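# Upright a lying gift box and swing its lid open

## Task

The closed gift box rests on one side on the table. Turn it so it stands on its bottom, then open it so the lid is roughly upright or tipped back beyond that. Concealed magnets keep the lid's flap closed, so it must be pulled free.

## Robot and tools

Robot: two arms, left_arm and right_arm, each ending in an identical five-finger right hand, so the hands are not mirror images. Bases in the scene frame: left_arm at (+0.003, +0.788, +0.022) m, right_arm at (-0.086, -0.600, +0.022) m, both turned only slightly about z. Scene frame: origin at table height midway between the arms, +z up, +x out over the table, left_arm toward +y. Image left and right do not match arm names. A camera stand sits behind the arms. Cameras: cam_high (fixed), cam_left_wrist and cam_right_wrist, each 672x504.

Hand point: a spot 0.15 m out from the wrist flange along the fingers and 0.05 m in front of the palm. Its +z runs along the straightened fingers, +y leaves the palm face, +x crosses the palm away from the thumb. Straight fingertips extend 0.06-0.07 m past it along +z and lie 0.06 m behind it along -y. A wrist bracket on the little-finger side can strike things, and with the fingers level the wrist may hang below the hand point and reach the table first.

Row layout (used by execute_actions and move): 28 numbers, each in [-1, 1], always for both arms. Order: left dx, dy, dz, rx, ry, rz, then left little, ring, middle, index, thumb_bend, thumb_turn, force_limit, speed; then the same 14 for the right arm. dx..rz are offsets, not poses: a displacement of that arm's current Hand target, measured along that Hand target's own axes; 1.0 equals 0.6 m of travel or 180 degrees of turn; rx, ry, rz form a single rotation vector. All zeros re-requests the present Hand target. Fingers: +1 straight/open, -1 curled; thumb_bend +1 straight, -1 bent; thumb_turn +1 beside the palm, -1 across in front of it. These six are absolute positions, not offsets. force_limit maps -1..+1 to about 0..10 N at the fingertip (15 N for the two thumb motors); speed rises from near zero at -1 to full at +0.48 and above. No value means 'unchanged': to keep a hand as is, resend the eight hand numbers last actually sent to it (or, if none yet, its hand_measured plus hand_force_limit and hand_speed). A firm grip fits objects about 0.035-0.065 m thick with thumb_turn at -1. For a soft grip close at speed -0.94 or below.

execute_actions(actions, cameras): actions is a list of actions; each action is a list of up to 15 rows, one per 1/30 s step, the last row held if fewer. Every row in an action counts from the Hand target at that action's start, and each new action starts from the updated Hand target, so repeating an offset keeps moving. Images come back only when actions is empty or cameras names them (["all"] for all).

move(target, speed, blend, stop_force, zero, blocking, cameras): straight-line paths for both arms toward one row, or a list of up to 15 rows, all offsets counted from the same starting Hand targets. speed is in m/s (0.002-3.2, default 0.25; turning up to twice that in rad/s). blend in metres rounds corners in a list; 0 stops at each. stop_force (4-120 N, same for both arms) ends an arm's path when its wrist sensor feels that much push against the motion; unreliable if the hand is rotating, and not for pulling away from a contact (omit it then). zero (default true) re-zeroes before the move. blocking=false returns after about 0.5 s but cannot combine with stop_force. Paths do not avoid obstacles or the other arm; avoid passing near an arm's own base. The result adds a 'move:' line such as done, off_target, moving, held or fault, plus limits (paced = pose clipped, held = steps withheld).

wait(seconds 0-10), stop() to brake a running move, zoom_image(camera, region [x0,y0,x1,y1] pixels, max 504x504) on the newest image, show_instructions() for the reference page, zero_wrist_force(arm) to tare a wrist sensor, finished_scene(scene 1 or 2) to end a scene irreversibly.

Results: each arm's end_effector_position (m), end_effector_quat_wxyz and velocities in that arm's own base frame; Hand target (the last commanded pose after clipping; the hand often rests a little short); joint positions and torques; Wrist force/torque in the hand's axes, plus the peak since last shown; hand_measured, hand_stopped_by (moving, target, force, stalled, fault) and hand_load_n (positive when the finger is pushed open; near 0 after a grip slips); 'within noise' when an arm is still; MOTOR HOT warnings.

Control notes: orientation commands are clipped to 32 degrees from the measured one each step; the motion lags commands by roughly 0.09-0.22 s and fast moves overshoot. Joint speed caps are 2.09 rad/s for the two shoulder joints and 3.14 rad/s for the rest.

Avoid: pressing beyond a firm contact (arms are stiff; ~150 N or joint torque limits 293/293/133/48/48/48 N m cause a 10 s stop); the arms or hands touching each other (the clearance check is not perfect); slamming, fast impacts, dropping the box or letting it leave the table; overloading fingers; holding arms stretched or loaded long enough to overheat (85 °C brakes the arm for 30-60 s). The box must stay upright and open after the robot lets go.

Each tool is called after ">>>" as a command line: name --argument value for each argument, lists and objects as JSON in quotes; but a table of rows of numbers goes row by row, as --pt "numbers of a row", without its own name.

Reference images:

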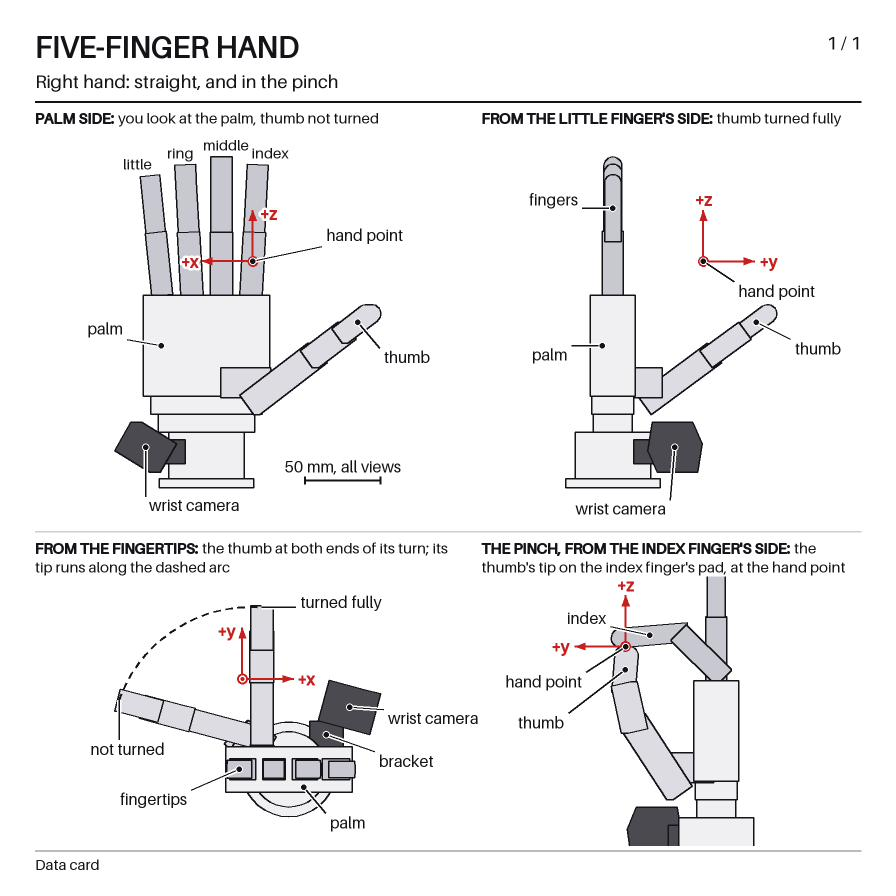

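## Session

>>> execute_actions --actions '[]'

Scene clock: 0.00 s.
left_arm: end_effector_position=(-0.1348, +0.5435, +0.6464) hand_measured=(+1.000, +1.000, +1.000, +1.000, +1.000, +1.000) hand_load_n=(+0.0, +0.0, +0.0, +0.0, +0.0, +0.0) hand_stopped_by=(target, target, target, target, target, target) hand_force_limit=0.00 hand_speed=-0.80 end_effector_quat_wxyz=(-0.044, +0.761, -0.646, -0.029) | right_arm: end_effector_position=(+0.1309, -0.5505, +0.4643) hand_measured=(+1.000, +1.000, +1.000, +1.000, +1.000, +1.000) hand_load_n=(+0.0, +0.0, +0.0, +0.0, +0.0, +0.0) hand_stopped_by=(target, target, target, target, target, target) hand_force_limit=0.00 hand_speed=-0.80 end_effector_quat_wxyz=(-0.038, +0.724, +0.687, +0.051)
Joint positions: left_arm=[1.363 -1.518 1.288 1.697 1.561 -1.941] | right_arm=[-1.77 -1.444 1.569 1.572 1.574 -1.716]
Joint velocities: within noise
Joint torques (N m): no reading
Wrist force (N): no reading
Wrist torque (N m): no reading
Wrist force, peak (N): no reading
Hand target: left_arm -0.1348, +0.5435, +0.6464; -0.044, +0.761, -0.646, -0.029 | right_arm +0.1309, -0.5505, +0.4643; -0.038, +0.724, +0.687, +0.051

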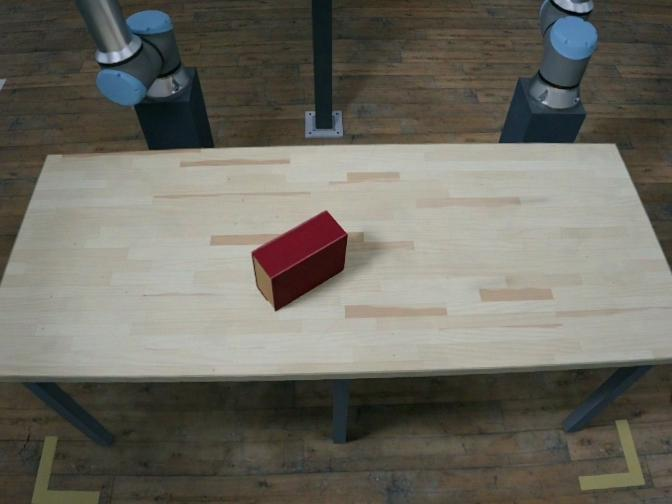

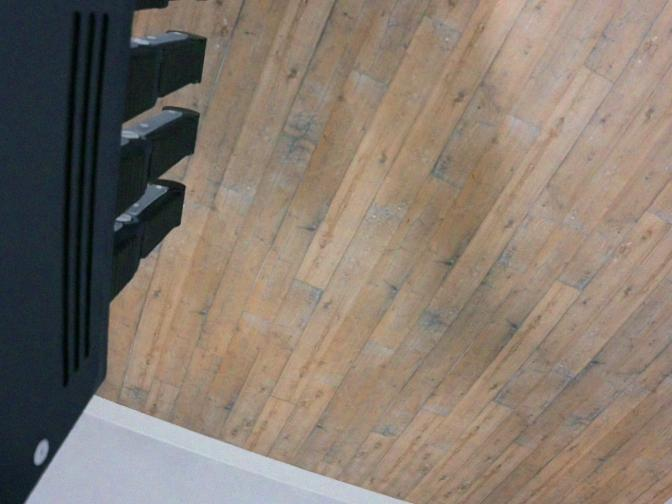

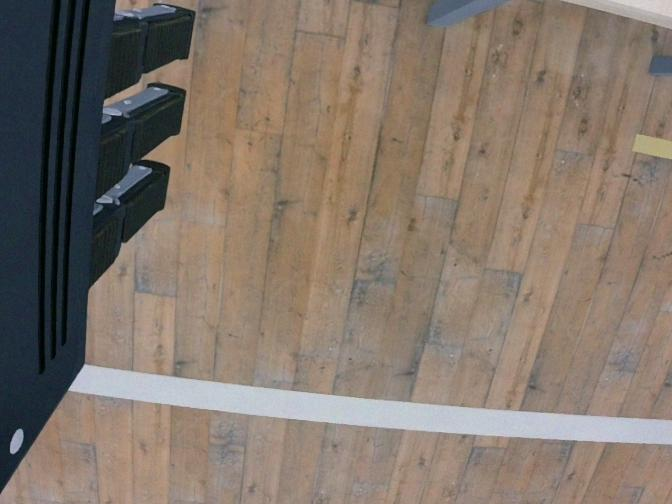

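>>> zoom_image --camera "cam_high" --region '[230, 190, 370, 330]'

Scaled by 3.600.

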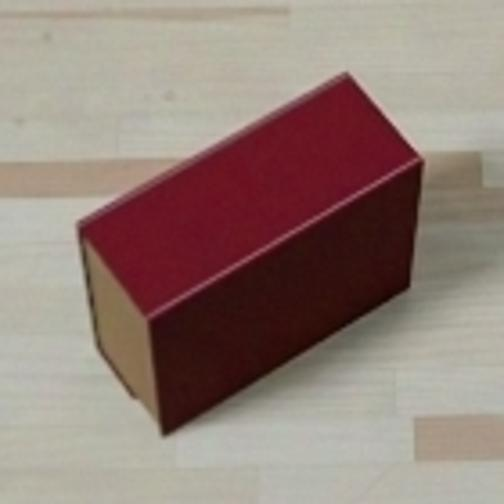

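>>> move --target '[0,0,0,0,0,0,1,1,1,1,1,1,0,-0.8,0.667,0.75,0,0,0,0,1,1,1,1,1,1,0,-0.8]' --speed 0.6

>>> move --target '[0,0,0,0,0,0,1,1,1,1,1,1,0,-0.8,0.833,0.05,0,0,0,0,1,1,1,1,1,1,0,-0.8]' --speed 0.5 --cameras '["all"]'

Scene clock: 33.30 s.
left_arm: end_effector_position=(-0.1348, +0.5435, +0.6464) hand_measured=(+1.000, +1.000, +1.000, +1.000, +1.000, +1.000) hand_load_n=(+0.0, +0.0, +0.0, +0.0, +0.5, +0.0) hand_stopped_by=(target, target, target, target, target, target) hand_force_limit=0.00 hand_speed=-0.80 end_effector_quat_wxyz=(-0.044, +0.761, -0.646, -0.029) | right_arm: end_effector_position=(+0.6008, -0.1784, +0.5211) hand_measured=(+1.000, +1.000, +1.000, +1.000, +1.000, +1.000) hand_load_n=(+0.0, +0.0, +0.0, +0.0, +0.0, +0.0) hand_stopped_by=(target, target, target, target, target, target) hand_force_limit=0.00 hand_speed=-0.80 end_effector_quat_wxyz=(-0.038, +0.724, +0.687, +0.051)
Joint positions: left_arm=[1.363 -1.518 1.288 1.697 1.561 -1.941] | right_arm=[-0.633 -1.43 1.439 1.619 1.457 -0.583]
Joint torques (N m): left_arm=[2.14 -46.16 -39.26 3.83 0.08 0.11] | right_arm=[19.04 -37.88 -42.75 7.95 2.12 1.96]
Wrist force (N): left_arm=[0.5 -0.2 -0.2] | right_arm=[-0.3 0.4 0.0]
Wrist torque (N m): left_arm=[-0.02 -0.07 0.03] | right_arm=[0.02 0.05 -0.23]
Wrist force, peak (N): left_arm=[0.7 0.4 -0.1] | right_arm=[-1.7 -1.6 0.1]
Hand target: left_arm -0.1348, +0.5435, +0.6464; -0.044, +0.761, -0.646, -0.029 | right_arm +0.6010, -0.1784, +0.5212; -0.038, +0.724, +0.687, +0.051
Off the commanded pose: left_arm 0.000 m, 0 deg | right_arm 0.000 m, 0 deg.
move: done

Scene clock: 35.37 s.
left_arm: end_effector_position=(-0.1348, +0.5435, +0.6464) hand_measured=(+1.000, +1.000, +1.000, +1.000, +1.000, +1.000) hand_load_n=(+0.0, +0.0, +0.0, +0.0, +0.0, +0.0) hand_stopped_by=(target, target, target, target, target, target) hand_force_limit=0.00 hand_speed=-0.80 end_effector_quat_wxyz=(-0.044, +0.761, -0.646, -0.029) | right_arm: end_effector_position=(+0.6568, +0.3151, +0.5842) hand_measured=(+1.000, +1.000, +1.000, +1.000, +1.000, +1.000) hand_load_n=(+0.0, +0.0, +0.0, +0.0, +0.0, +0.0) hand_stopped_by=(target, target, target, target, target, target) hand_force_limit=0.00 hand_speed=-0.80 end_effector_quat_wxyz=(-0.038, +0.724, +0.687, +0.051)
Joint positions: left_arm=[1.363 -1.518 1.288 1.697 1.561 -1.941] | right_arm=[0.227 -1.229 1.053 1.698 1.454 0.283]
Joint torques (N m): left_arm=[1.39 -47.48 -39.61 3.83 0.07 -0.09] | right_arm=[15.97 -53.75 -41.8 7.31 2.28 1.99]
Wrist force (N): left_arm=[0.0 0.3 -0.4] | right_arm=[-0.2 0.2 0.1]
Wrist torque (N m): left_arm=[0.07 0.02 0.01] | right_arm=[0.00 0.01 -0.27]
Wrist force, peak (N): left_arm=[0.7 0.4 0.1] | right_arm=[-2.3 0.4 0.4]
Hand target: left_arm -0.1348, +0.5435, +0.6464; -0.044, +0.761, -0.646, -0.029 | right_arm +0.6568, +0.3152, +0.5842; -0.038, +0.724, +0.687, +0.051
Off the commanded pose: left_arm 0.000 m, 0 deg | right_arm 0.000 m, 0 deg.
move: done

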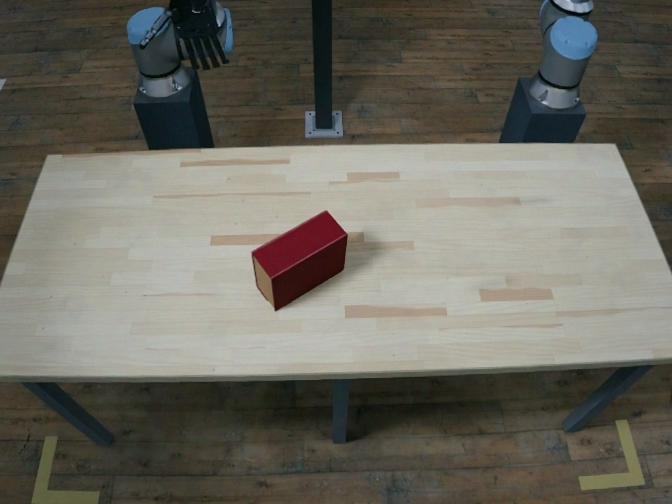

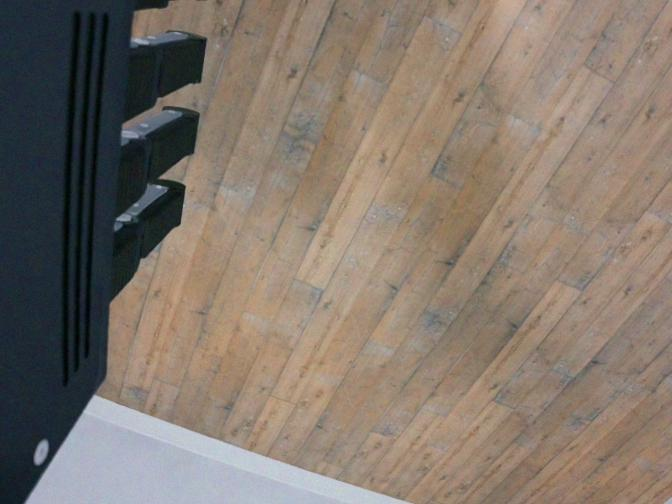

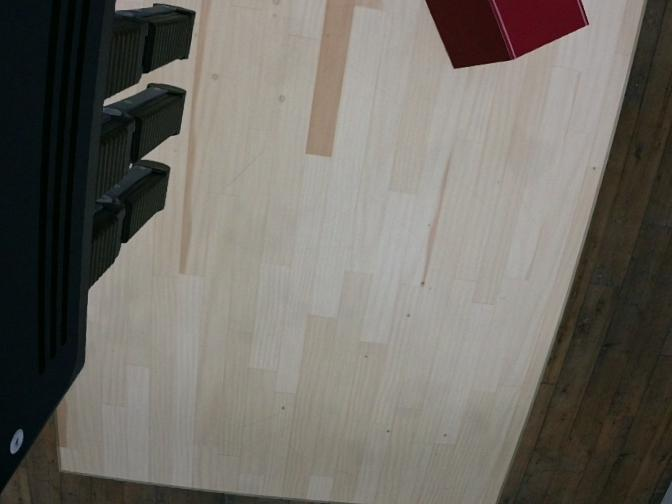

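>>> move --target '[0,0,0,0,0,0,1,1,1,1,1,1,0,-0.8,0.4,0.1,0,0,0,0,1,1,1,1,1,1,0,-0.8]' --speed 0.5 --cameras '["all"]'

Scene clock: 49.80 s.
left_arm: end_effector_position=(-0.1348, +0.5435, +0.6464) hand_measured=(+1.000, +1.000, +1.000, +1.000, +1.000, +1.000) hand_load_n=(+0.0, +0.0, +0.0, +0.0, +0.0, +0.0) hand_stopped_by=(target, target, target, target, target, target) hand_force_limit=0.00 hand_speed=-0.80 end_effector_quat_wxyz=(-0.044, +0.761, -0.646, -0.029) | right_arm: end_effector_position=(+0.7274, +0.5482, +0.6135) hand_measured=(+1.000, +1.000, +1.000, +1.000, +1.000, +1.000) hand_load_n=(+0.0, +0.0, +0.0, +0.0, +0.0, +0.0) hand_stopped_by=(target, target, target, target, target, target) hand_force_limit=0.00 hand_speed=-0.80 end_effector_quat_wxyz=(-0.034, +0.718, +0.691, +0.080)
Joint positions: left_arm=[1.363 -1.518 1.288 1.697 1.561 -1.941] | right_arm=[0.484 -0.664 0.035 2.064 1.461 0.53]
Joint torques (N m): left_arm=[2.63 -46.2 -39.01 3.98 -0.18 0.1] | right_arm=[-12.61 -79.02 -35.37 7.25 -2.75 -1.71]
Wrist force (N): left_arm=[0.1 0.3 -0.2] | right_arm=[0.1 0.5 0.4]
Wrist torque (N m): left_arm=[0.05 -0.02 0.01] | right_arm=[0.00 0.00 0.08]
Wrist force, peak (N): left_arm=[0.5 0.6 -0.4] | right_arm=[1.7 0.4 1.0]
Hand target: left_arm -0.1348, +0.5435, +0.6464; -0.044, +0.761, -0.646, -0.029 | right_arm +0.7292, +0.5497, +0.6152; -0.038, +0.724, +0.687, +0.051
Off the commanded pose: left_arm 0.000 m, 0 deg | right_arm 0.003 m, 3 deg.
elbow stopped short (right arm): the move would have taken joint 3 (elbow) straighter than the controller allows.
move: off_target (right_arm)

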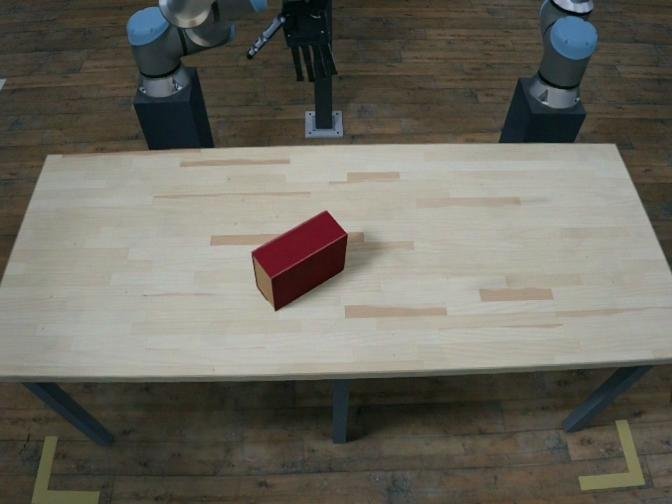

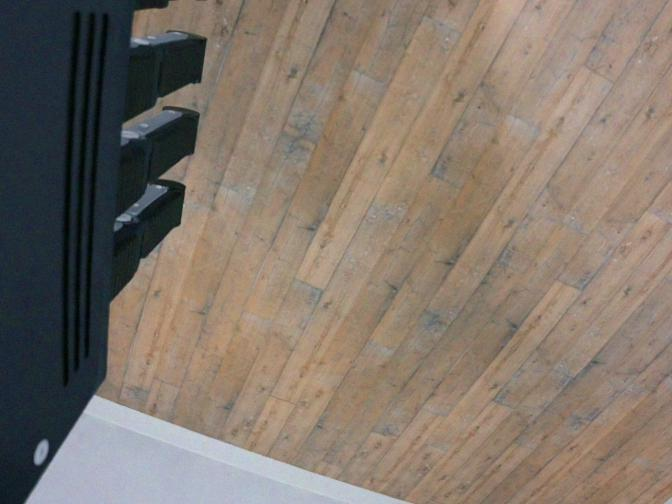

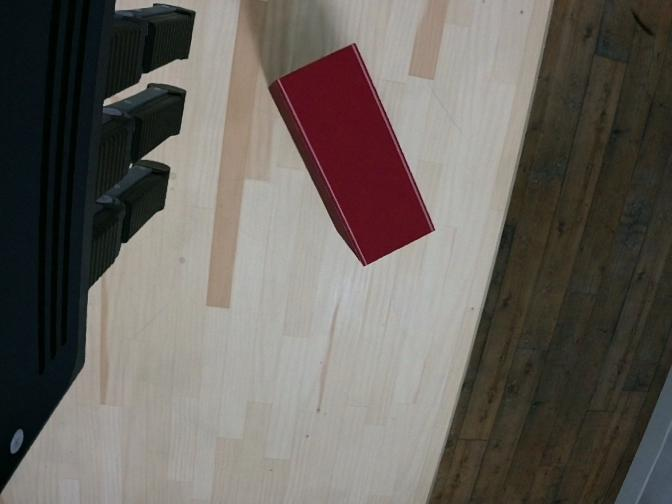

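>>> zoom_image --camera "cam_right_wrist" --region '[250, 30, 450, 280]'

Scaled by 2.016.

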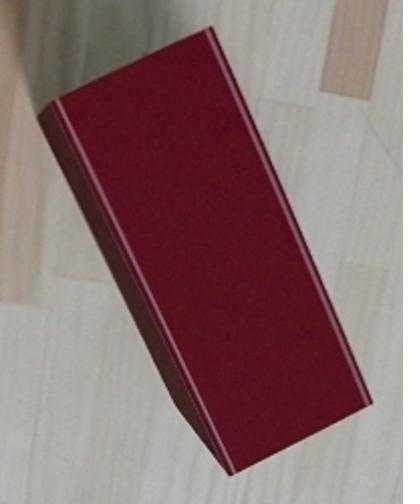

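>>> zoom_image --camera "cam_high" --region '[245, 245, 305, 315]'

>>> zoom_image --camera "cam_high" --region '[310, 200, 360, 250]'

Scaled by 7.200.

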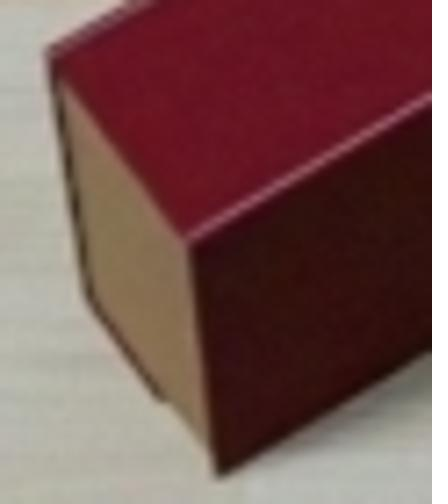

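Scaled by 10.080.

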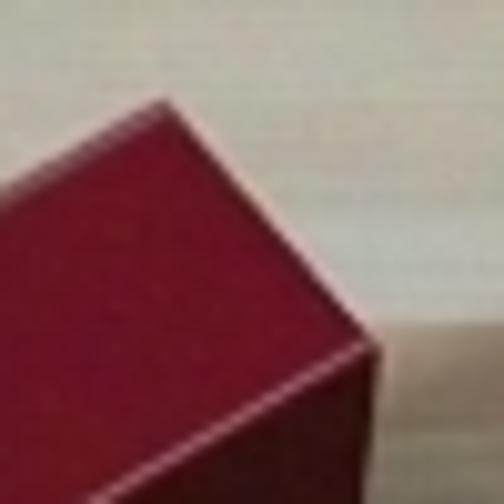

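>>> move --target '[0.525,-0.892,0.057,0,0,0,1,1,1,1,1,1,0,-0.8,-0.183,0.34,0.447,0.047,-0.017,-0.705,1,1,1,1,1,1,0,-0.8]' --speed 0.6

>>> move --target '[0.965,-0.195,-0.008,0,0,0,1,1,1,1,1,1,0,-0.8,0,0,0,0,0,0,1,1,1,1,1,1,0,-0.8]' --speed 0.6

>>> move --target '[0.962,0.162,0.247,-0.037,0.013,-0.613,1,1,1,1,1,1,0,-0.8,0,0,0,0,0,0,1,1,1,1,1,1,0,-0.8]' --speed 0.6 --cameras '["all"]'

Scene clock: 141.27 s.
left_arm: end_effector_position=(+0.4448, +0.3238, +0.5960) hand_measured=(+1.000, +1.000, +1.000, +1.000, +1.000, +1.000) hand_load_n=(+0.0, +0.0, +0.0, +0.0, +0.0, +0.0) hand_stopped_by=(target, target, target, target, target, target) hand_force_limit=0.00 hand_speed=-0.80 end_effector_quat_wxyz=(-0.044, +0.761, -0.646, -0.029) | right_arm: end_effector_position=(+0.9307, +0.4623, +0.3375) hand_measured=(+1.000, +1.000, +1.000, +1.000, +1.000, +1.000) hand_load_n=(+0.0, +0.0, +0.0, +0.0, +0.0, +0.0) hand_stopped_by=(target, target, target, target, target, target) hand_force_limit=0.00 hand_speed=-0.80 end_effector_quat_wxyz=(+0.034, -0.284, +0.958, +0.008)
Joint positions: left_arm=[0.191 -1.402 1.263 1.678 1.471 -3.111] | right_arm=[0.221 -0.388 0.035 1.858 1.551 -1.924]
Joint torques (N m): left_arm=[-8.8 -38.66 -53.26 6.37 -2.73 -1.78] | right_arm=[-9.97 -97.44 -40.77 7.28 -1.91 -1.59]
Wrist force (N): left_arm=[0.3 0.4 0.0] | right_arm=[0.4 0.2 0.2]
Wrist torque (N m): left_arm=[0.03 -0.07 -0.01] | right_arm=[0.00 -0.08 0.07]
Wrist force, peak (N): left_arm=[1.2 -1.1 -0.2] | right_arm=[-0.6 -0.6 0.9]
Hand target: left_arm +0.4449, +0.3238, +0.5960; -0.044, +0.761, -0.646, -0.029 | right_arm +0.9329, +0.4632, +0.3384; +0.000, -0.293, +0.956, +0.000
Off the commanded pose: left_arm 0.000 m, 0 deg | right_arm 0.003 m, 4 deg.
elbow stopped short (right arm): the move would have taken joint 3 (elbow) straighter than the controller allows.
move: off_target (right_arm)

Scene clock: 143.37 s.
left_arm: end_effector_position=(+0.6543, -0.2261, +0.5457) hand_measured=(+1.000, +1.000, +1.000, +1.000, +1.000, +1.000) hand_load_n=(+0.0, +0.0, +0.0, +0.0, +0.0, +0.0) hand_stopped_by=(target, target, target, target, target, target) hand_force_limit=0.00 hand_speed=-0.80 end_effector_quat_wxyz=(-0.044, +0.761, -0.646, -0.029) | right_arm: end_effector_position=(+0.9307, +0.4623, +0.3375) hand_measured=(+1.000, +1.000, +1.000, +1.000, +1.000, +1.000) hand_load_n=(+0.0, +0.0, +0.0, +0.0, +0.0, +0.0) hand_stopped_by=(target, target, target, target, target, target) hand_force_limit=0.00 hand_speed=-0.80 end_effector_quat_wxyz=(+0.034, -0.284, +0.958, +0.008)
Joint positions: left_arm=[-0.596 -1.056 0.898 1.778 1.478 -3.902] | right_arm=[0.221 -0.388 0.035 1.858 1.551 -1.924]
Joint torques (N m): left_arm=[-9.88 -72.36 -52.89 6.46 2.59 -1.81] | right_arm=[-4.62 -98.37 -40.61 7.23 2.33 -1.82]
Wrist force (N): left_arm=[-0.1 0.4 -0.1] | right_arm=[0.2 0.1 0.6]
Wrist torque (N m): left_arm=[0.09 -0.01 -0.01] | right_arm=[-0.05 -0.06 0.04]
Wrist force, peak (N): left_arm=[2.3 0.7 -0.4] | right_arm=[0.9 0.4 0.6]
Hand target: left_arm +0.6543, -0.2262, +0.5457; -0.044, +0.761, -0.646, -0.029 | right_arm +0.9329, +0.4632, +0.3384; +0.000, -0.293, +0.956, +0.000
Off the commanded pose: left_arm 0.000 m, 0 deg | right_arm 0.003 m, 4 deg.
elbow stopped short (right arm): the move would have taken joint 3 (elbow) straighter than the controller allows.
move: off_target (right_arm)

Scene clock: 146.20 s.
left_arm: end_effector_position=(+0.6540, -0.7929, +0.3373) hand_measured=(+1.000, +1.000, +1.000, +1.000, +1.000, +1.000) hand_load_n=(+0.0, +0.0, +0.0, +0.0, +0.0, +0.0) hand_stopped_by=(target, target, target, target, target, target) hand_force_limit=0.00 hand_speed=-0.80 end_effector_quat_wxyz=(+0.000, +0.966, +0.257, +0.000) | right_arm: end_effector_position=(+0.9307, +0.4623, +0.3375) hand_measured=(+1.000, +1.000, +1.000, +1.000, +1.000, +1.000) hand_load_n=(+0.0, +0.0, +0.0, +0.0, +0.0, +0.0) hand_stopped_by=(target, target, target, target, target, target) hand_force_limit=0.00 hand_speed=-0.80 end_effector_quat_wxyz=(+0.034, -0.284, +0.958, +0.008)
Joint positions: left_arm=[-1.019 -0.575 0.416 1.729 1.57 -6.251] | right_arm=[0.221 -0.388 0.035 1.858 1.551 -1.924]
Joint torques (N m): left_arm=[-9.8 -100.86 -54.07 6.15 -2.46 -2.45] | right_arm=[7.64 -98.29 -41.15 7.02 2.19 -1.67]
Wrist force (N): left_arm=[0.4 0.3 0.0] | right_arm=[0.2 0.3 0.5]
Wrist torque (N m): left_arm=[0.05 0.00 0.05] | right_arm=[-0.01 -0.06 0.05]
Wrist force, peak (N): left_arm=[-0.7 1.1 -0.2] | right_arm=[0.8 0.0 0.7]
Hand target: left_arm +0.6541, -0.7929, +0.3373; +0.000, +0.966, +0.257, +0.000 | right_arm +0.9329, +0.4632, +0.3384; +0.000, -0.293, +0.956, +0.000
Off the commanded pose: left_arm 0.000 m, 0 deg | right_arm 0.003 m, 4 deg.
elbow stopped short (right arm): the move would have taken joint 3 (elbow) straighter than the controller allows.
move: off_target (right_arm)

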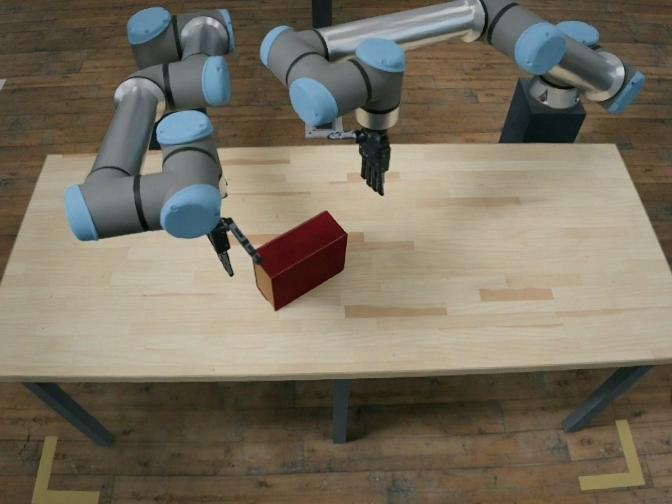

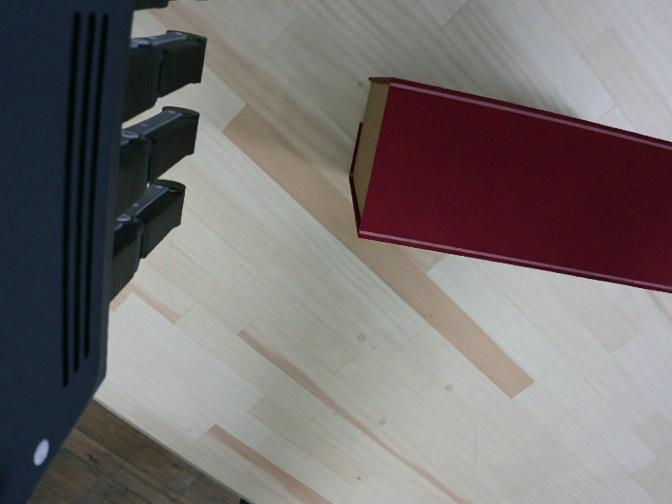

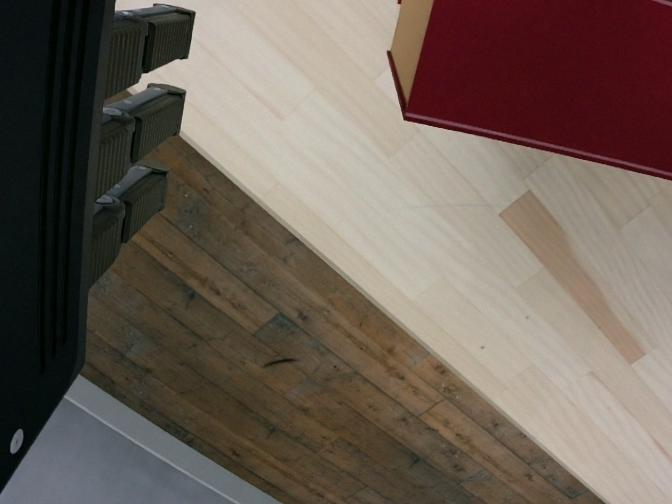

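>>> move --target '[0.01,0,0.3,0,0,0,1,1,1,1,1,1,0,-0.8,0.1,0,0.3,0,0,0,1,1,1,1,1,1,0,-0.8]' --speed 0.3 --cameras '["all"]'

Scene clock: 169.90 s.
left_arm: end_effector_position=(+0.6594, -0.7899, +0.1574) hand_measured=(+1.000, +1.000, +1.000, +1.000, +1.000, +1.000) hand_load_n=(+0.0, +0.0, +0.0, +0.0, +0.0, +0.0) hand_stopped_by=(target, target, target, target, target, target) hand_force_limit=0.00 hand_speed=-0.80 end_effector_quat_wxyz=(+0.000, +0.966, +0.257, +0.000) | right_arm: end_effector_position=(+0.8833, +0.4296, +0.1585) hand_measured=(+1.000, +1.000, +1.000, +1.000, +1.000, +1.000) hand_load_n=(+0.0, +0.0, -0.5, +0.0, +0.0, +0.0) hand_stopped_by=(target, target, target, target, target, target) hand_force_limit=0.00 hand_speed=-0.80 end_effector_quat_wxyz=(+0.000, -0.293, +0.956, +0.000)
Joint positions: left_arm=[-1.013 -0.572 0.726 1.416 1.57 -6.245] | right_arm=[0.204 -0.604 0.786 1.389 1.571 -1.961]
Joint torques (N m): left_arm=[12.69 -102.06 -25.67 2.06 -2.59 1.2] | right_arm=[-12.12 -109.98 -29.28 0.87 -2.51 1.89]
Wrist force (N): left_arm=[0.3 0.0 -0.1] | right_arm=[0.0 0.1 0.8]
Wrist torque (N m): left_arm=[0.01 0.02 -0.32] | right_arm=[-0.09 -0.04 -0.27]
Wrist force, peak (N): left_arm=[0.5 0.3 -2.0] | right_arm=[0.3 0.3 2.1]
Hand target: left_arm +0.6594, -0.7899, +0.1573; +0.000, +0.966, +0.257, +0.000 | right_arm +0.8833, +0.4296, +0.1584; +0.000, -0.293, +0.956, +0.000
Off the commanded pose: left_arm 0.000 m, 0 deg | right_arm 0.000 m, 0 deg.
move: done

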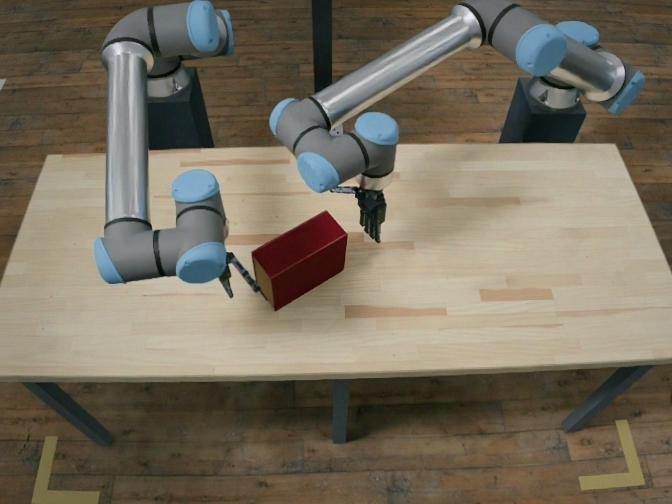

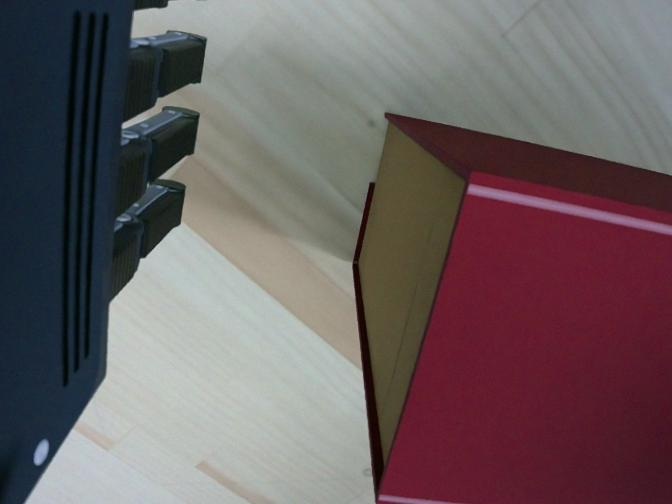

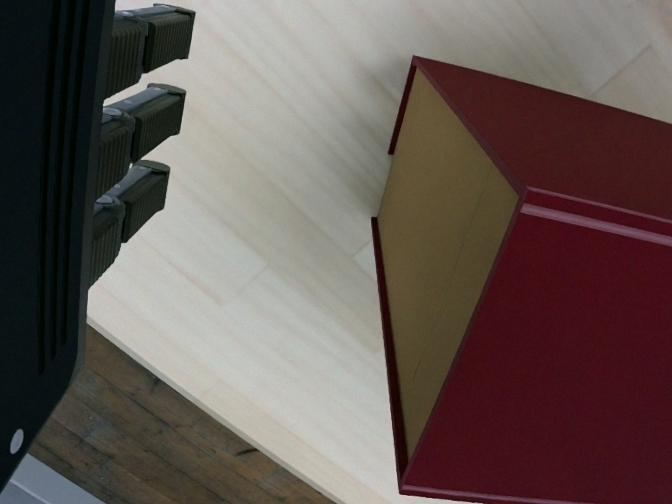

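>>> zoom_image --camera "cam_high" --region '[200, 170, 420, 320]'

Scaled by 2.291.

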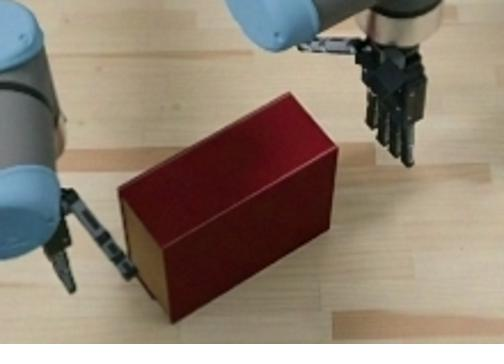

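>>> move --pt "-0.068 0 0.025 0 0 0 1 1 1 1 1 1 0 -0.8 -0.072 0 0.025 0 0 0 1 1 1 1 1 1 0 -0.8" --pt "-0.068 0.083 0.025 0 0 0 1 1 1 1 1 1 0 -0.8 -0.072 0.1 0.025 0 0 0 1 1 1 1 1 1 0 -0.8" --speed 0.2 --blend 0.01 --cameras '["all"]'

>>> zoom_image --camera "cam_high" --region '[200, 170, 420, 320]'

Scene clock: 191.63 s.
left_arm: end_effector_position=(+0.6488, -0.8533, +0.1423) hand_measured=(+1.000, +1.000, +1.000, +1.000, +1.000, +1.000) hand_load_n=(+0.0, +0.0, +0.0, +0.0, +0.0, +0.0) hand_stopped_by=(target, target, target, target, target, target) hand_force_limit=0.00 hand_speed=-0.80 end_effector_quat_wxyz=(+0.000, +0.967, +0.255, +0.000) | right_arm: end_effector_position=(+0.8855, +0.5034, +0.1434) hand_measured=(+1.000, +1.000, +1.000, +1.000, +1.000, +1.000) hand_load_n=(+0.0, +0.0, +0.0, +0.0, +0.0, +0.0) hand_stopped_by=(target, target, target, target, target, target) hand_force_limit=0.00 hand_speed=-0.80 end_effector_quat_wxyz=(+0.000, -0.293, +0.956, +0.000)
Joint positions: left_arm=[-1.055 -0.45 0.517 1.504 1.571 -6.283] | right_arm=[0.278 -0.519 0.648 1.441 1.571 -1.887]
Joint torques (N m): left_arm=[9.35 -110.69 -53.71 6.72 2.66 -2.06] | right_arm=[17.79 -95.75 -42.34 4.36 2.64 1.97]
Wrist force (N): left_arm=[0.1 0.7 -0.3] | right_arm=[-0.3 0.0 0.7]
Wrist torque (N m): left_arm=[0.11 0.08 0.06] | right_arm=[-0.09 0.02 -0.26]
Wrist force, peak (N): left_arm=[1.9 -0.1 -0.7] | right_arm=[-0.4 -1.3 1.1]
Hand target: left_arm +0.6488, -0.8534, +0.1423; +0.000, +0.966, +0.257, +0.000 | right_arm +0.8855, +0.5035, +0.1434; +0.000, -0.293, +0.956, +0.000
Off the commanded pose: left_arm 0.000 m, 0 deg | right_arm 0.000 m, 0 deg.
joint sent to its limit (left arm) — joint 6 (wrist 3), lower limit. The joint targets still meet the commanded pose.
move: done

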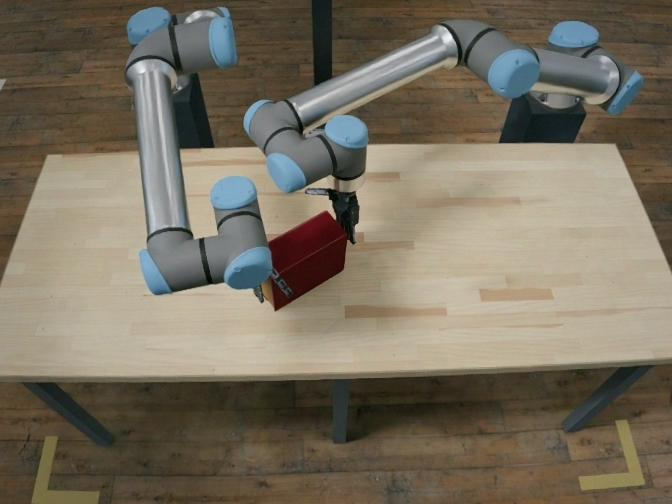

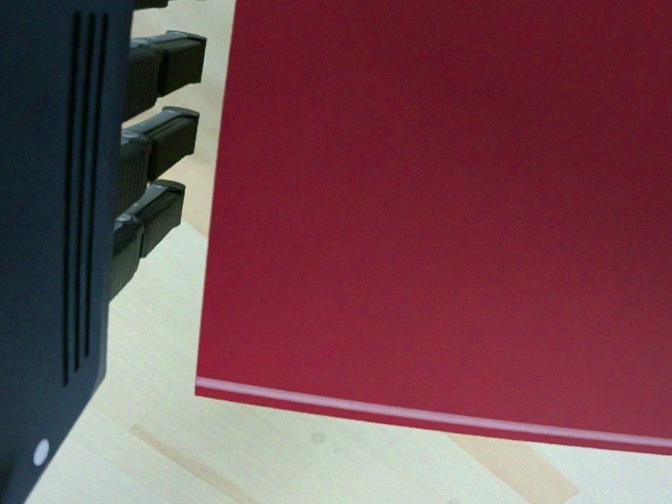

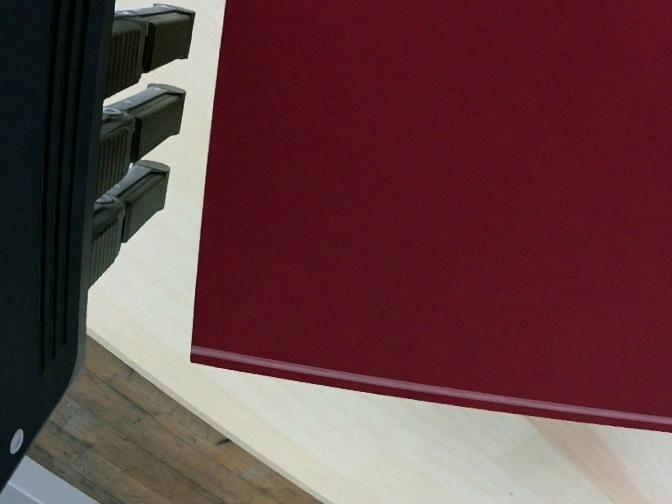

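Scaled by 2.291.

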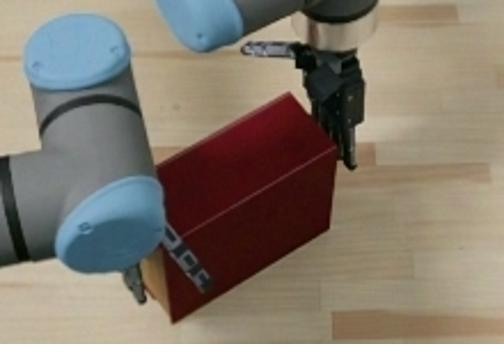

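>>> move --target '[0,0.1,0,0,0,0,1,1,1,1,1,1,0,-0.8,0,0.1,0,0,0,0,1,1,1,1,1,1,0,-0.8]' --speed 0.03 --stop_force 14 --cameras '["all"]'

>>> zoom_image --camera "cam_high" --region '[200, 170, 420, 320]'

Scene clock: 204.20 s.
left_arm: end_effector_position=(+0.6594, -0.8717, +0.1420) hand_measured=(+1.000, +1.000, +1.000, +1.000, +1.000, +1.000) hand_load_n=(+0.0, +0.0, +0.0, +0.0, +0.0, +0.0) hand_stopped_by=(target, target, target, target, target, target) hand_force_limit=0.00 hand_speed=-0.80 end_effector_quat_wxyz=(+0.001, +0.967, +0.255, +0.000) | right_arm: end_effector_position=(+0.8732, +0.5217, +0.1434) hand_measured=(+1.000, +1.000, +1.000, +1.000, +1.000, +1.000) hand_load_n=(+0.0, -0.5, +0.0, +0.0, +0.0, +0.0) hand_stopped_by=(target, target, target, target, target, target) hand_force_limit=0.00 hand_speed=-0.80 end_effector_quat_wxyz=(+0.000, -0.293, +0.956, +0.000)
Joint positions: left_arm=[-1.055 -0.37 0.358 1.581 1.571 -6.283] | right_arm=[0.3 -0.526 0.663 1.434 1.571 -1.865]
Joint torques (N m): left_arm=[-12.61 -148.08 -29.13 -0.81 3.42 2.33] | right_arm=[-1.27 -94.08 -42.51 7.97 -0.41 -1.29]
Wrist force (N): left_arm=[2.7 -10.3 -0.8] | right_arm=[2.3 -11.4 1.3]
Wrist torque (N m): left_arm=[-0.15 -0.06 -0.53] | right_arm=[-0.34 -0.13 -0.71]
Wrist force, peak (N): left_arm=[7.6 -43.1 -1.1] | right_arm=[6.9 -42.1 1.4]
Hand target: left_arm +0.6594, -0.8717, +0.1420; +0.001, +0.967, +0.255, +0.000 (not the last commanded pose) | right_arm +0.8732, +0.5217, +0.1434; +0.000, -0.293, +0.956, +0.000 (not the last commanded pose)
Off the commanded pose: left_arm 0.039 m, 0 deg | right_arm 0.038 m, 0 deg.
joint sent to its limit (left arm) — joint 6 (wrist 3), lower limit.
move: contact (left_arm, right_arm)

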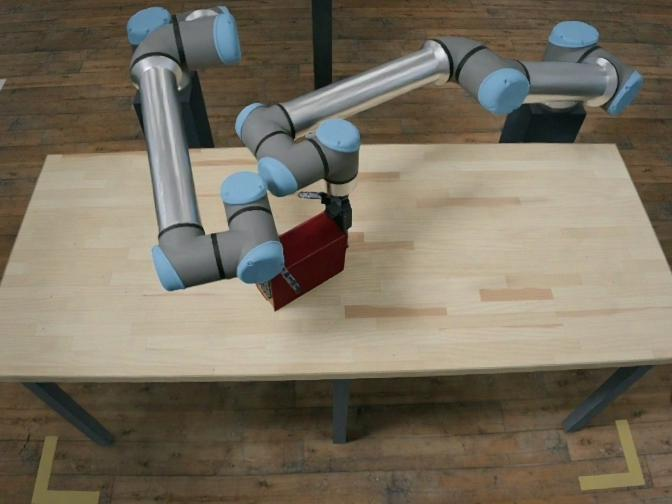

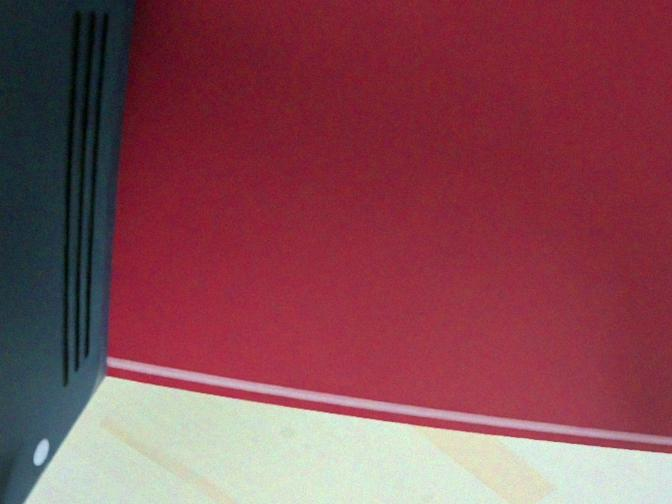

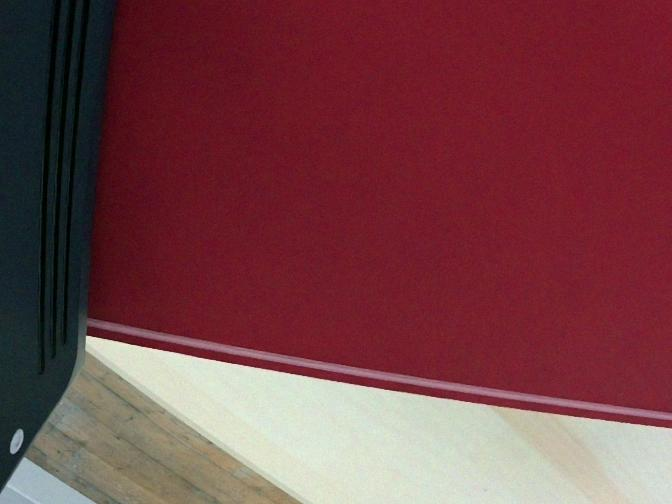

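Scaled by 2.291.

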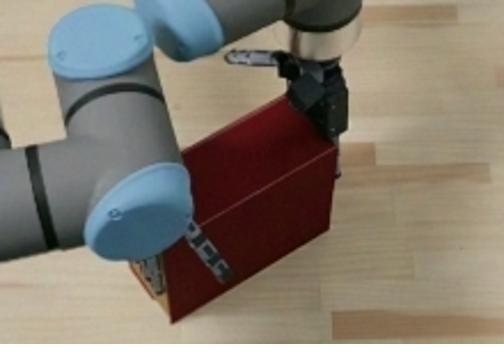

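>>> move --pt "0 0.002 0 0 0 0 1 1 1 1 1 1 0 -0.8 0 0.002 0 0 0 0 1 1 1 1 1 1 0 -0.8" --pt "0 0.002 -0.04 0 0 0 1 1 1 1 1 1 0 -0.8 0 0.002 -0.04 0 0 0 1 1 1 1 1 1 0 -0.8" --speed 0.05 --cameras '["cam_high"]'

>>> zoom_image --camera "cam_high" --region '[200, 170, 420, 320]'

Scene clock: 210.37 s.
left_arm: end_effector_position=(+0.6600, -0.8727, +0.1659) hand_measured=(+1.000, +1.000, +1.000, +1.000, +1.000, +1.000) hand_load_n=(+0.0, +0.0, +0.0, +0.0, +0.0, +0.0) hand_stopped_by=(target, target, target, target, target, target) hand_force_limit=0.00 hand_speed=-0.80 end_effector_quat_wxyz=(+0.001, +0.967, +0.255, +0.000) | right_arm: end_effector_position=(+0.8725, +0.5227, +0.1672) hand_measured=(+1.000, +1.000, +1.000, +1.000, +1.000, +1.000) hand_load_n=(-1.0, +0.0, +0.0, +0.0, +0.0, +0.0) hand_stopped_by=(target, target, target, target, target, target) hand_force_limit=0.00 hand_speed=-0.80 end_effector_quat_wxyz=(+0.000, -0.293, +0.956, +0.000)
Joint positions: left_arm=[-1.055 -0.36 0.295 1.633 1.571 -6.283] | right_arm=[0.301 -0.534 0.636 1.469 1.571 -1.864]
Joint torques (N m): left_arm=[-18.46 -114.64 -66.04 -6.6 0.31 1.91] | right_arm=[62.71 -113.88 -41.72 9.98 -15.53 3.19]
Wrist force (N): left_arm=[8.5 -52.0 2.6] | right_arm=[7.9 -51.0 2.0]
Wrist torque (N m): left_arm=[-1.09 -0.38 -2.77] | right_arm=[-0.95 -0.23 -2.85]
Wrist force, peak (N): left_arm=[8.5 -52.1 3.1] | right_arm=[7.9 -51.0 2.0]
Hand target: left_arm +0.6600, -0.8727, +0.1660; +0.001, +0.967, +0.255, +0.000 | right_arm +0.8725, +0.5227, +0.1674; +0.000, -0.293, +0.956, +0.000
Off the commanded pose: left_arm 0.000 m, 0 deg | right_arm 0.000 m, 0 deg.
joint sent to its limit (left arm) — joint 6 (wrist 3), lower limit. The joint targets still meet the commanded pose.
move: done
Images, in order (width x height): cam_high 672x504.

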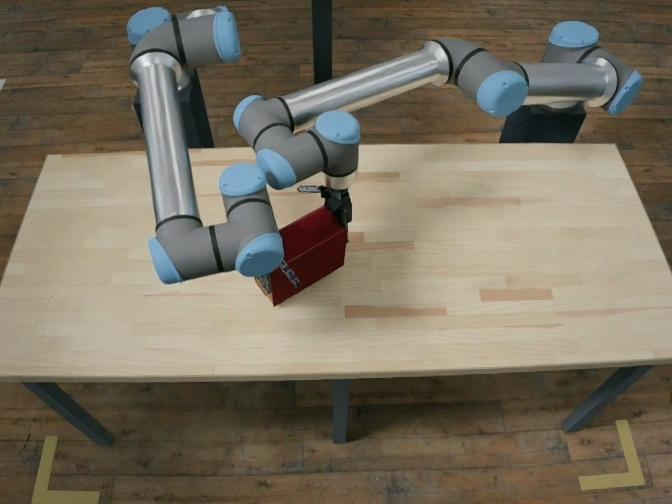

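Scaled by 2.291.

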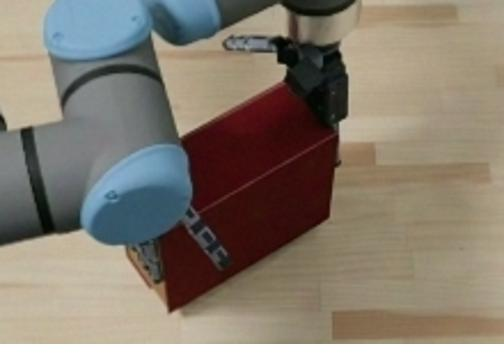

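>>> move --target '[-0.168,-0.119,0,0,0,0.0556,1,1,1,1,1,1,0,-0.8,0.2043,0.1032,0,0,0,0.0556,1,1,1,1,1,1,0,-0.8]' --speed 0.08 --cameras '["cam_high"]'

>>> zoom_image --camera "cam_high" --region '[200, 150, 420, 300]'

Scene clock: 225.33 s.
left_arm: end_effector_position=(+0.5372, -0.8604, +0.1659) hand_measured=(+1.000, +1.000, +1.000, +1.000, +1.000, +1.000) hand_load_n=(+0.0, +0.0, +0.0, +0.0, +0.0, +0.0) hand_stopped_by=(target, target, target, target, target, target) hand_force_limit=0.00 hand_speed=-0.80 end_effector_quat_wxyz=(+0.001, +0.985, +0.170, +0.000) | right_arm: end_effector_position=(+0.7364, +0.5054, +0.1673) hand_measured=(+1.000, +1.000, +1.000, +1.000, +1.000, +1.000) hand_load_n=(+1.0, -0.5, -0.5, +2.0, +0.0, +0.0) hand_stopped_by=(target, target, target, target, target, target) hand_force_limit=0.00 hand_speed=-0.80 end_effector_quat_wxyz=(+0.000, -0.208, +0.978, +0.000)
Joint positions: left_arm=[-1.15 -0.607 0.777 1.399 1.57 -6.204] | right_arm=[0.333 -0.82 1.167 1.224 1.571 -1.657]
Joint torques (N m): left_arm=[-38.08 -133.45 -56.36 -22.43 -0.31 4.43] | right_arm=[87.63 -102.78 -26.79 3.93 -28.29 1.94]
Wrist force (N): left_arm=[2.0 -93.1 -3.0] | right_arm=[2.1 -90.2 8.9]
Wrist torque (N m): left_arm=[-1.56 0.14 -5.68] | right_arm=[-0.18 -0.39 -2.97]
Wrist force, peak (N): left_arm=[2.3 -94.4 -3.0] | right_arm=[2.9 -91.1 8.6]
Hand target: left_arm +0.5371, -0.8604, +0.1659; +0.001, +0.985, +0.170, +0.000 | right_arm +0.7362, +0.5053, +0.1673; +0.000, -0.208, +0.978, +0.000
Off the commanded pose: left_arm 0.000 m, 0 deg | right_arm 0.000 m, 0 deg.
move: done
Images, in order (width x height): cam_high 672x504.

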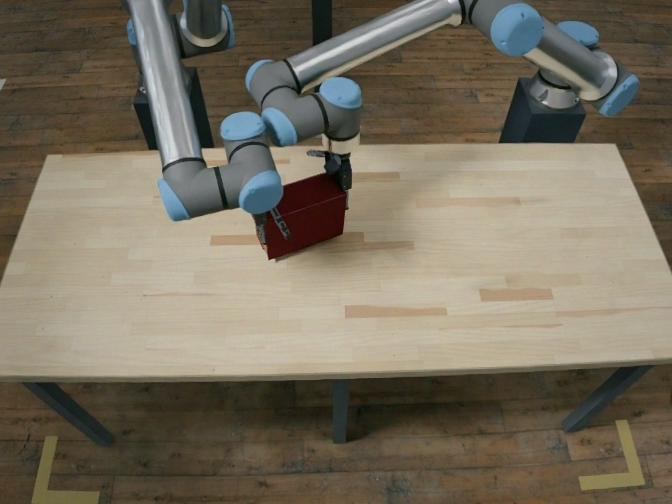

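Scaled by 2.291.

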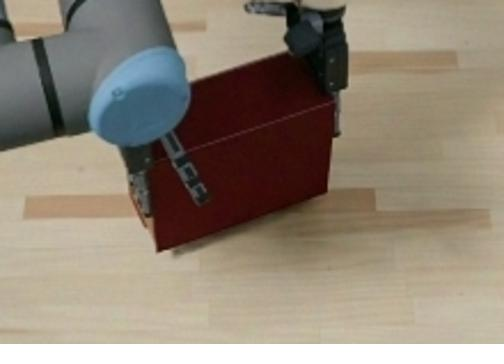

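>>> move --pt "0 -0.0025 0 0 0 0 1 1 1 1 1 1 0 -0.8 0 -0.0025 0 0 0 0 1 1 1 1 1 1 0 -0.8" --pt "0 -0.0025 0.037 0 0 0 1 1 1 1 1 1 0 -0.8 0 -0.0025 0.037 0 0 0 1 1 1 1 1 1 0 -0.8" --pt "0.088 -0.0025 0.029 0 0 0 1 1 1 1 1 1 0 -0.8 -0.088 -0.0025 0.029 0 0 0 1 1 1 1 1 1 0 -0.8" --pt "0.174 -0.0025 0.053 0 0 0 1 1 1 1 1 1 0 -0.8 -0.174 -0.0025 0.053 0 0 0 1 1 1 1 1 1 0 -0.8" --speed 0.06 --blend '[0,0.005,0.01,0]' --cameras '["cam_high"]'

>>> zoom_image --camera "cam_high" --region '[200, 150, 420, 300]'

Scene clock: 239.60 s.
left_arm: end_effector_position=(+0.6278, -0.8263, +0.1391) hand_measured=(+1.000, +1.000, +1.000, +1.000, +1.000, +1.000) hand_load_n=(+0.0, +0.0, +0.0, +0.0, +0.0, +0.0) hand_stopped_by=(target, target, target, target, target, target) hand_force_limit=0.00 hand_speed=-0.80 end_effector_quat_wxyz=(+0.001, +0.985, +0.171, +0.000) | right_arm: end_effector_position=(+0.8321, +0.5464, +0.1358) hand_measured=(+1.000, +1.000, +1.000, +1.000, +1.000, +1.000) hand_load_n=(+0.0, +0.0, +0.0, +0.0, +0.0, +0.0) hand_stopped_by=(target, target, target, target, target, target) hand_force_limit=0.00 hand_speed=-0.80 end_effector_quat_wxyz=(+0.000, -0.208, +0.978, +0.000)
Joint positions: left_arm=[-1.05 -0.529 0.675 1.422 1.572 -6.106] | right_arm=[0.341 -0.606 0.83 1.347 1.571 -1.649]
Joint torques (N m): left_arm=[2.69 -116.88 -40.29 1.1 0.15 0.28] | right_arm=[33.33 25.66 1.49 -22.6 -2.77 3.2]
Wrist force (N): left_arm=[6.3 -11.7 -21.7] | right_arm=[27.4 -22.0 -140.1]
Wrist torque (N m): left_arm=[0.81 -0.52 -0.82] | right_arm=[6.50 8.79 -0.38]
Wrist force, peak (N): left_arm=[-36.0 -25.3 -159.7] | right_arm=[27.4 -22.0 -140.1]
Hand target: left_arm +0.6278, -0.8263, +0.1391; +0.001, +0.985, +0.171, +0.000 (not the last commanded pose) | right_arm +0.8322, +0.5465, +0.1355; +0.000, -0.208, +0.978, +0.000
Off the commanded pose: left_arm 0.009 m, 0 deg | right_arm 0.000 m, 0 deg.
FORCE FAULT: contact force on the left arm reached its limit, and that arm stopped. The contact can be on any part of that arm, not only on its tool. That arm's remaining commands of this call were not run. That arm is still stopped at the end of this call. That arm stays stopped for about 10 more seconds. Until then a move that you send moves the other arm only, and its call returns only when the move has ended. Once the stop has ended, the next robot result says so. If the stop ends while you think or write, that arm runs what you send next, counted from a new Hand target: where the arm stands when the stop ends. While its stop runs, that arm, its gripper or tool too, takes no new command. Until it ends, the stop uses up actions while you think or wait. An arm that is not stopped still takes commands.
move: fault (left_arm)
Images, in order (width x height): cam_high 672x504.

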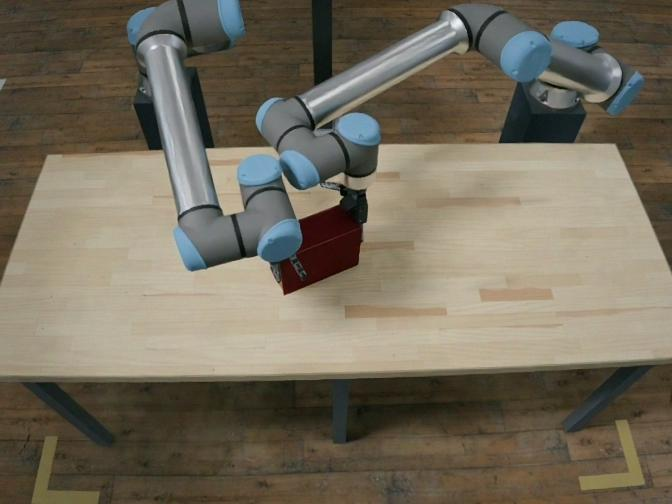

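Scaled by 2.291.

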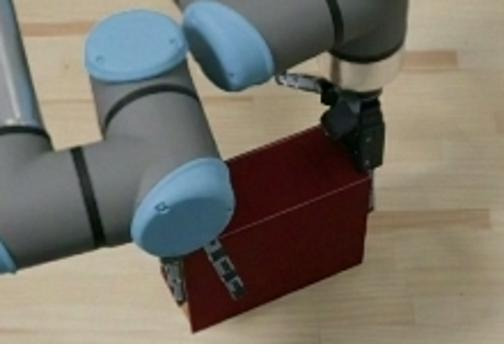

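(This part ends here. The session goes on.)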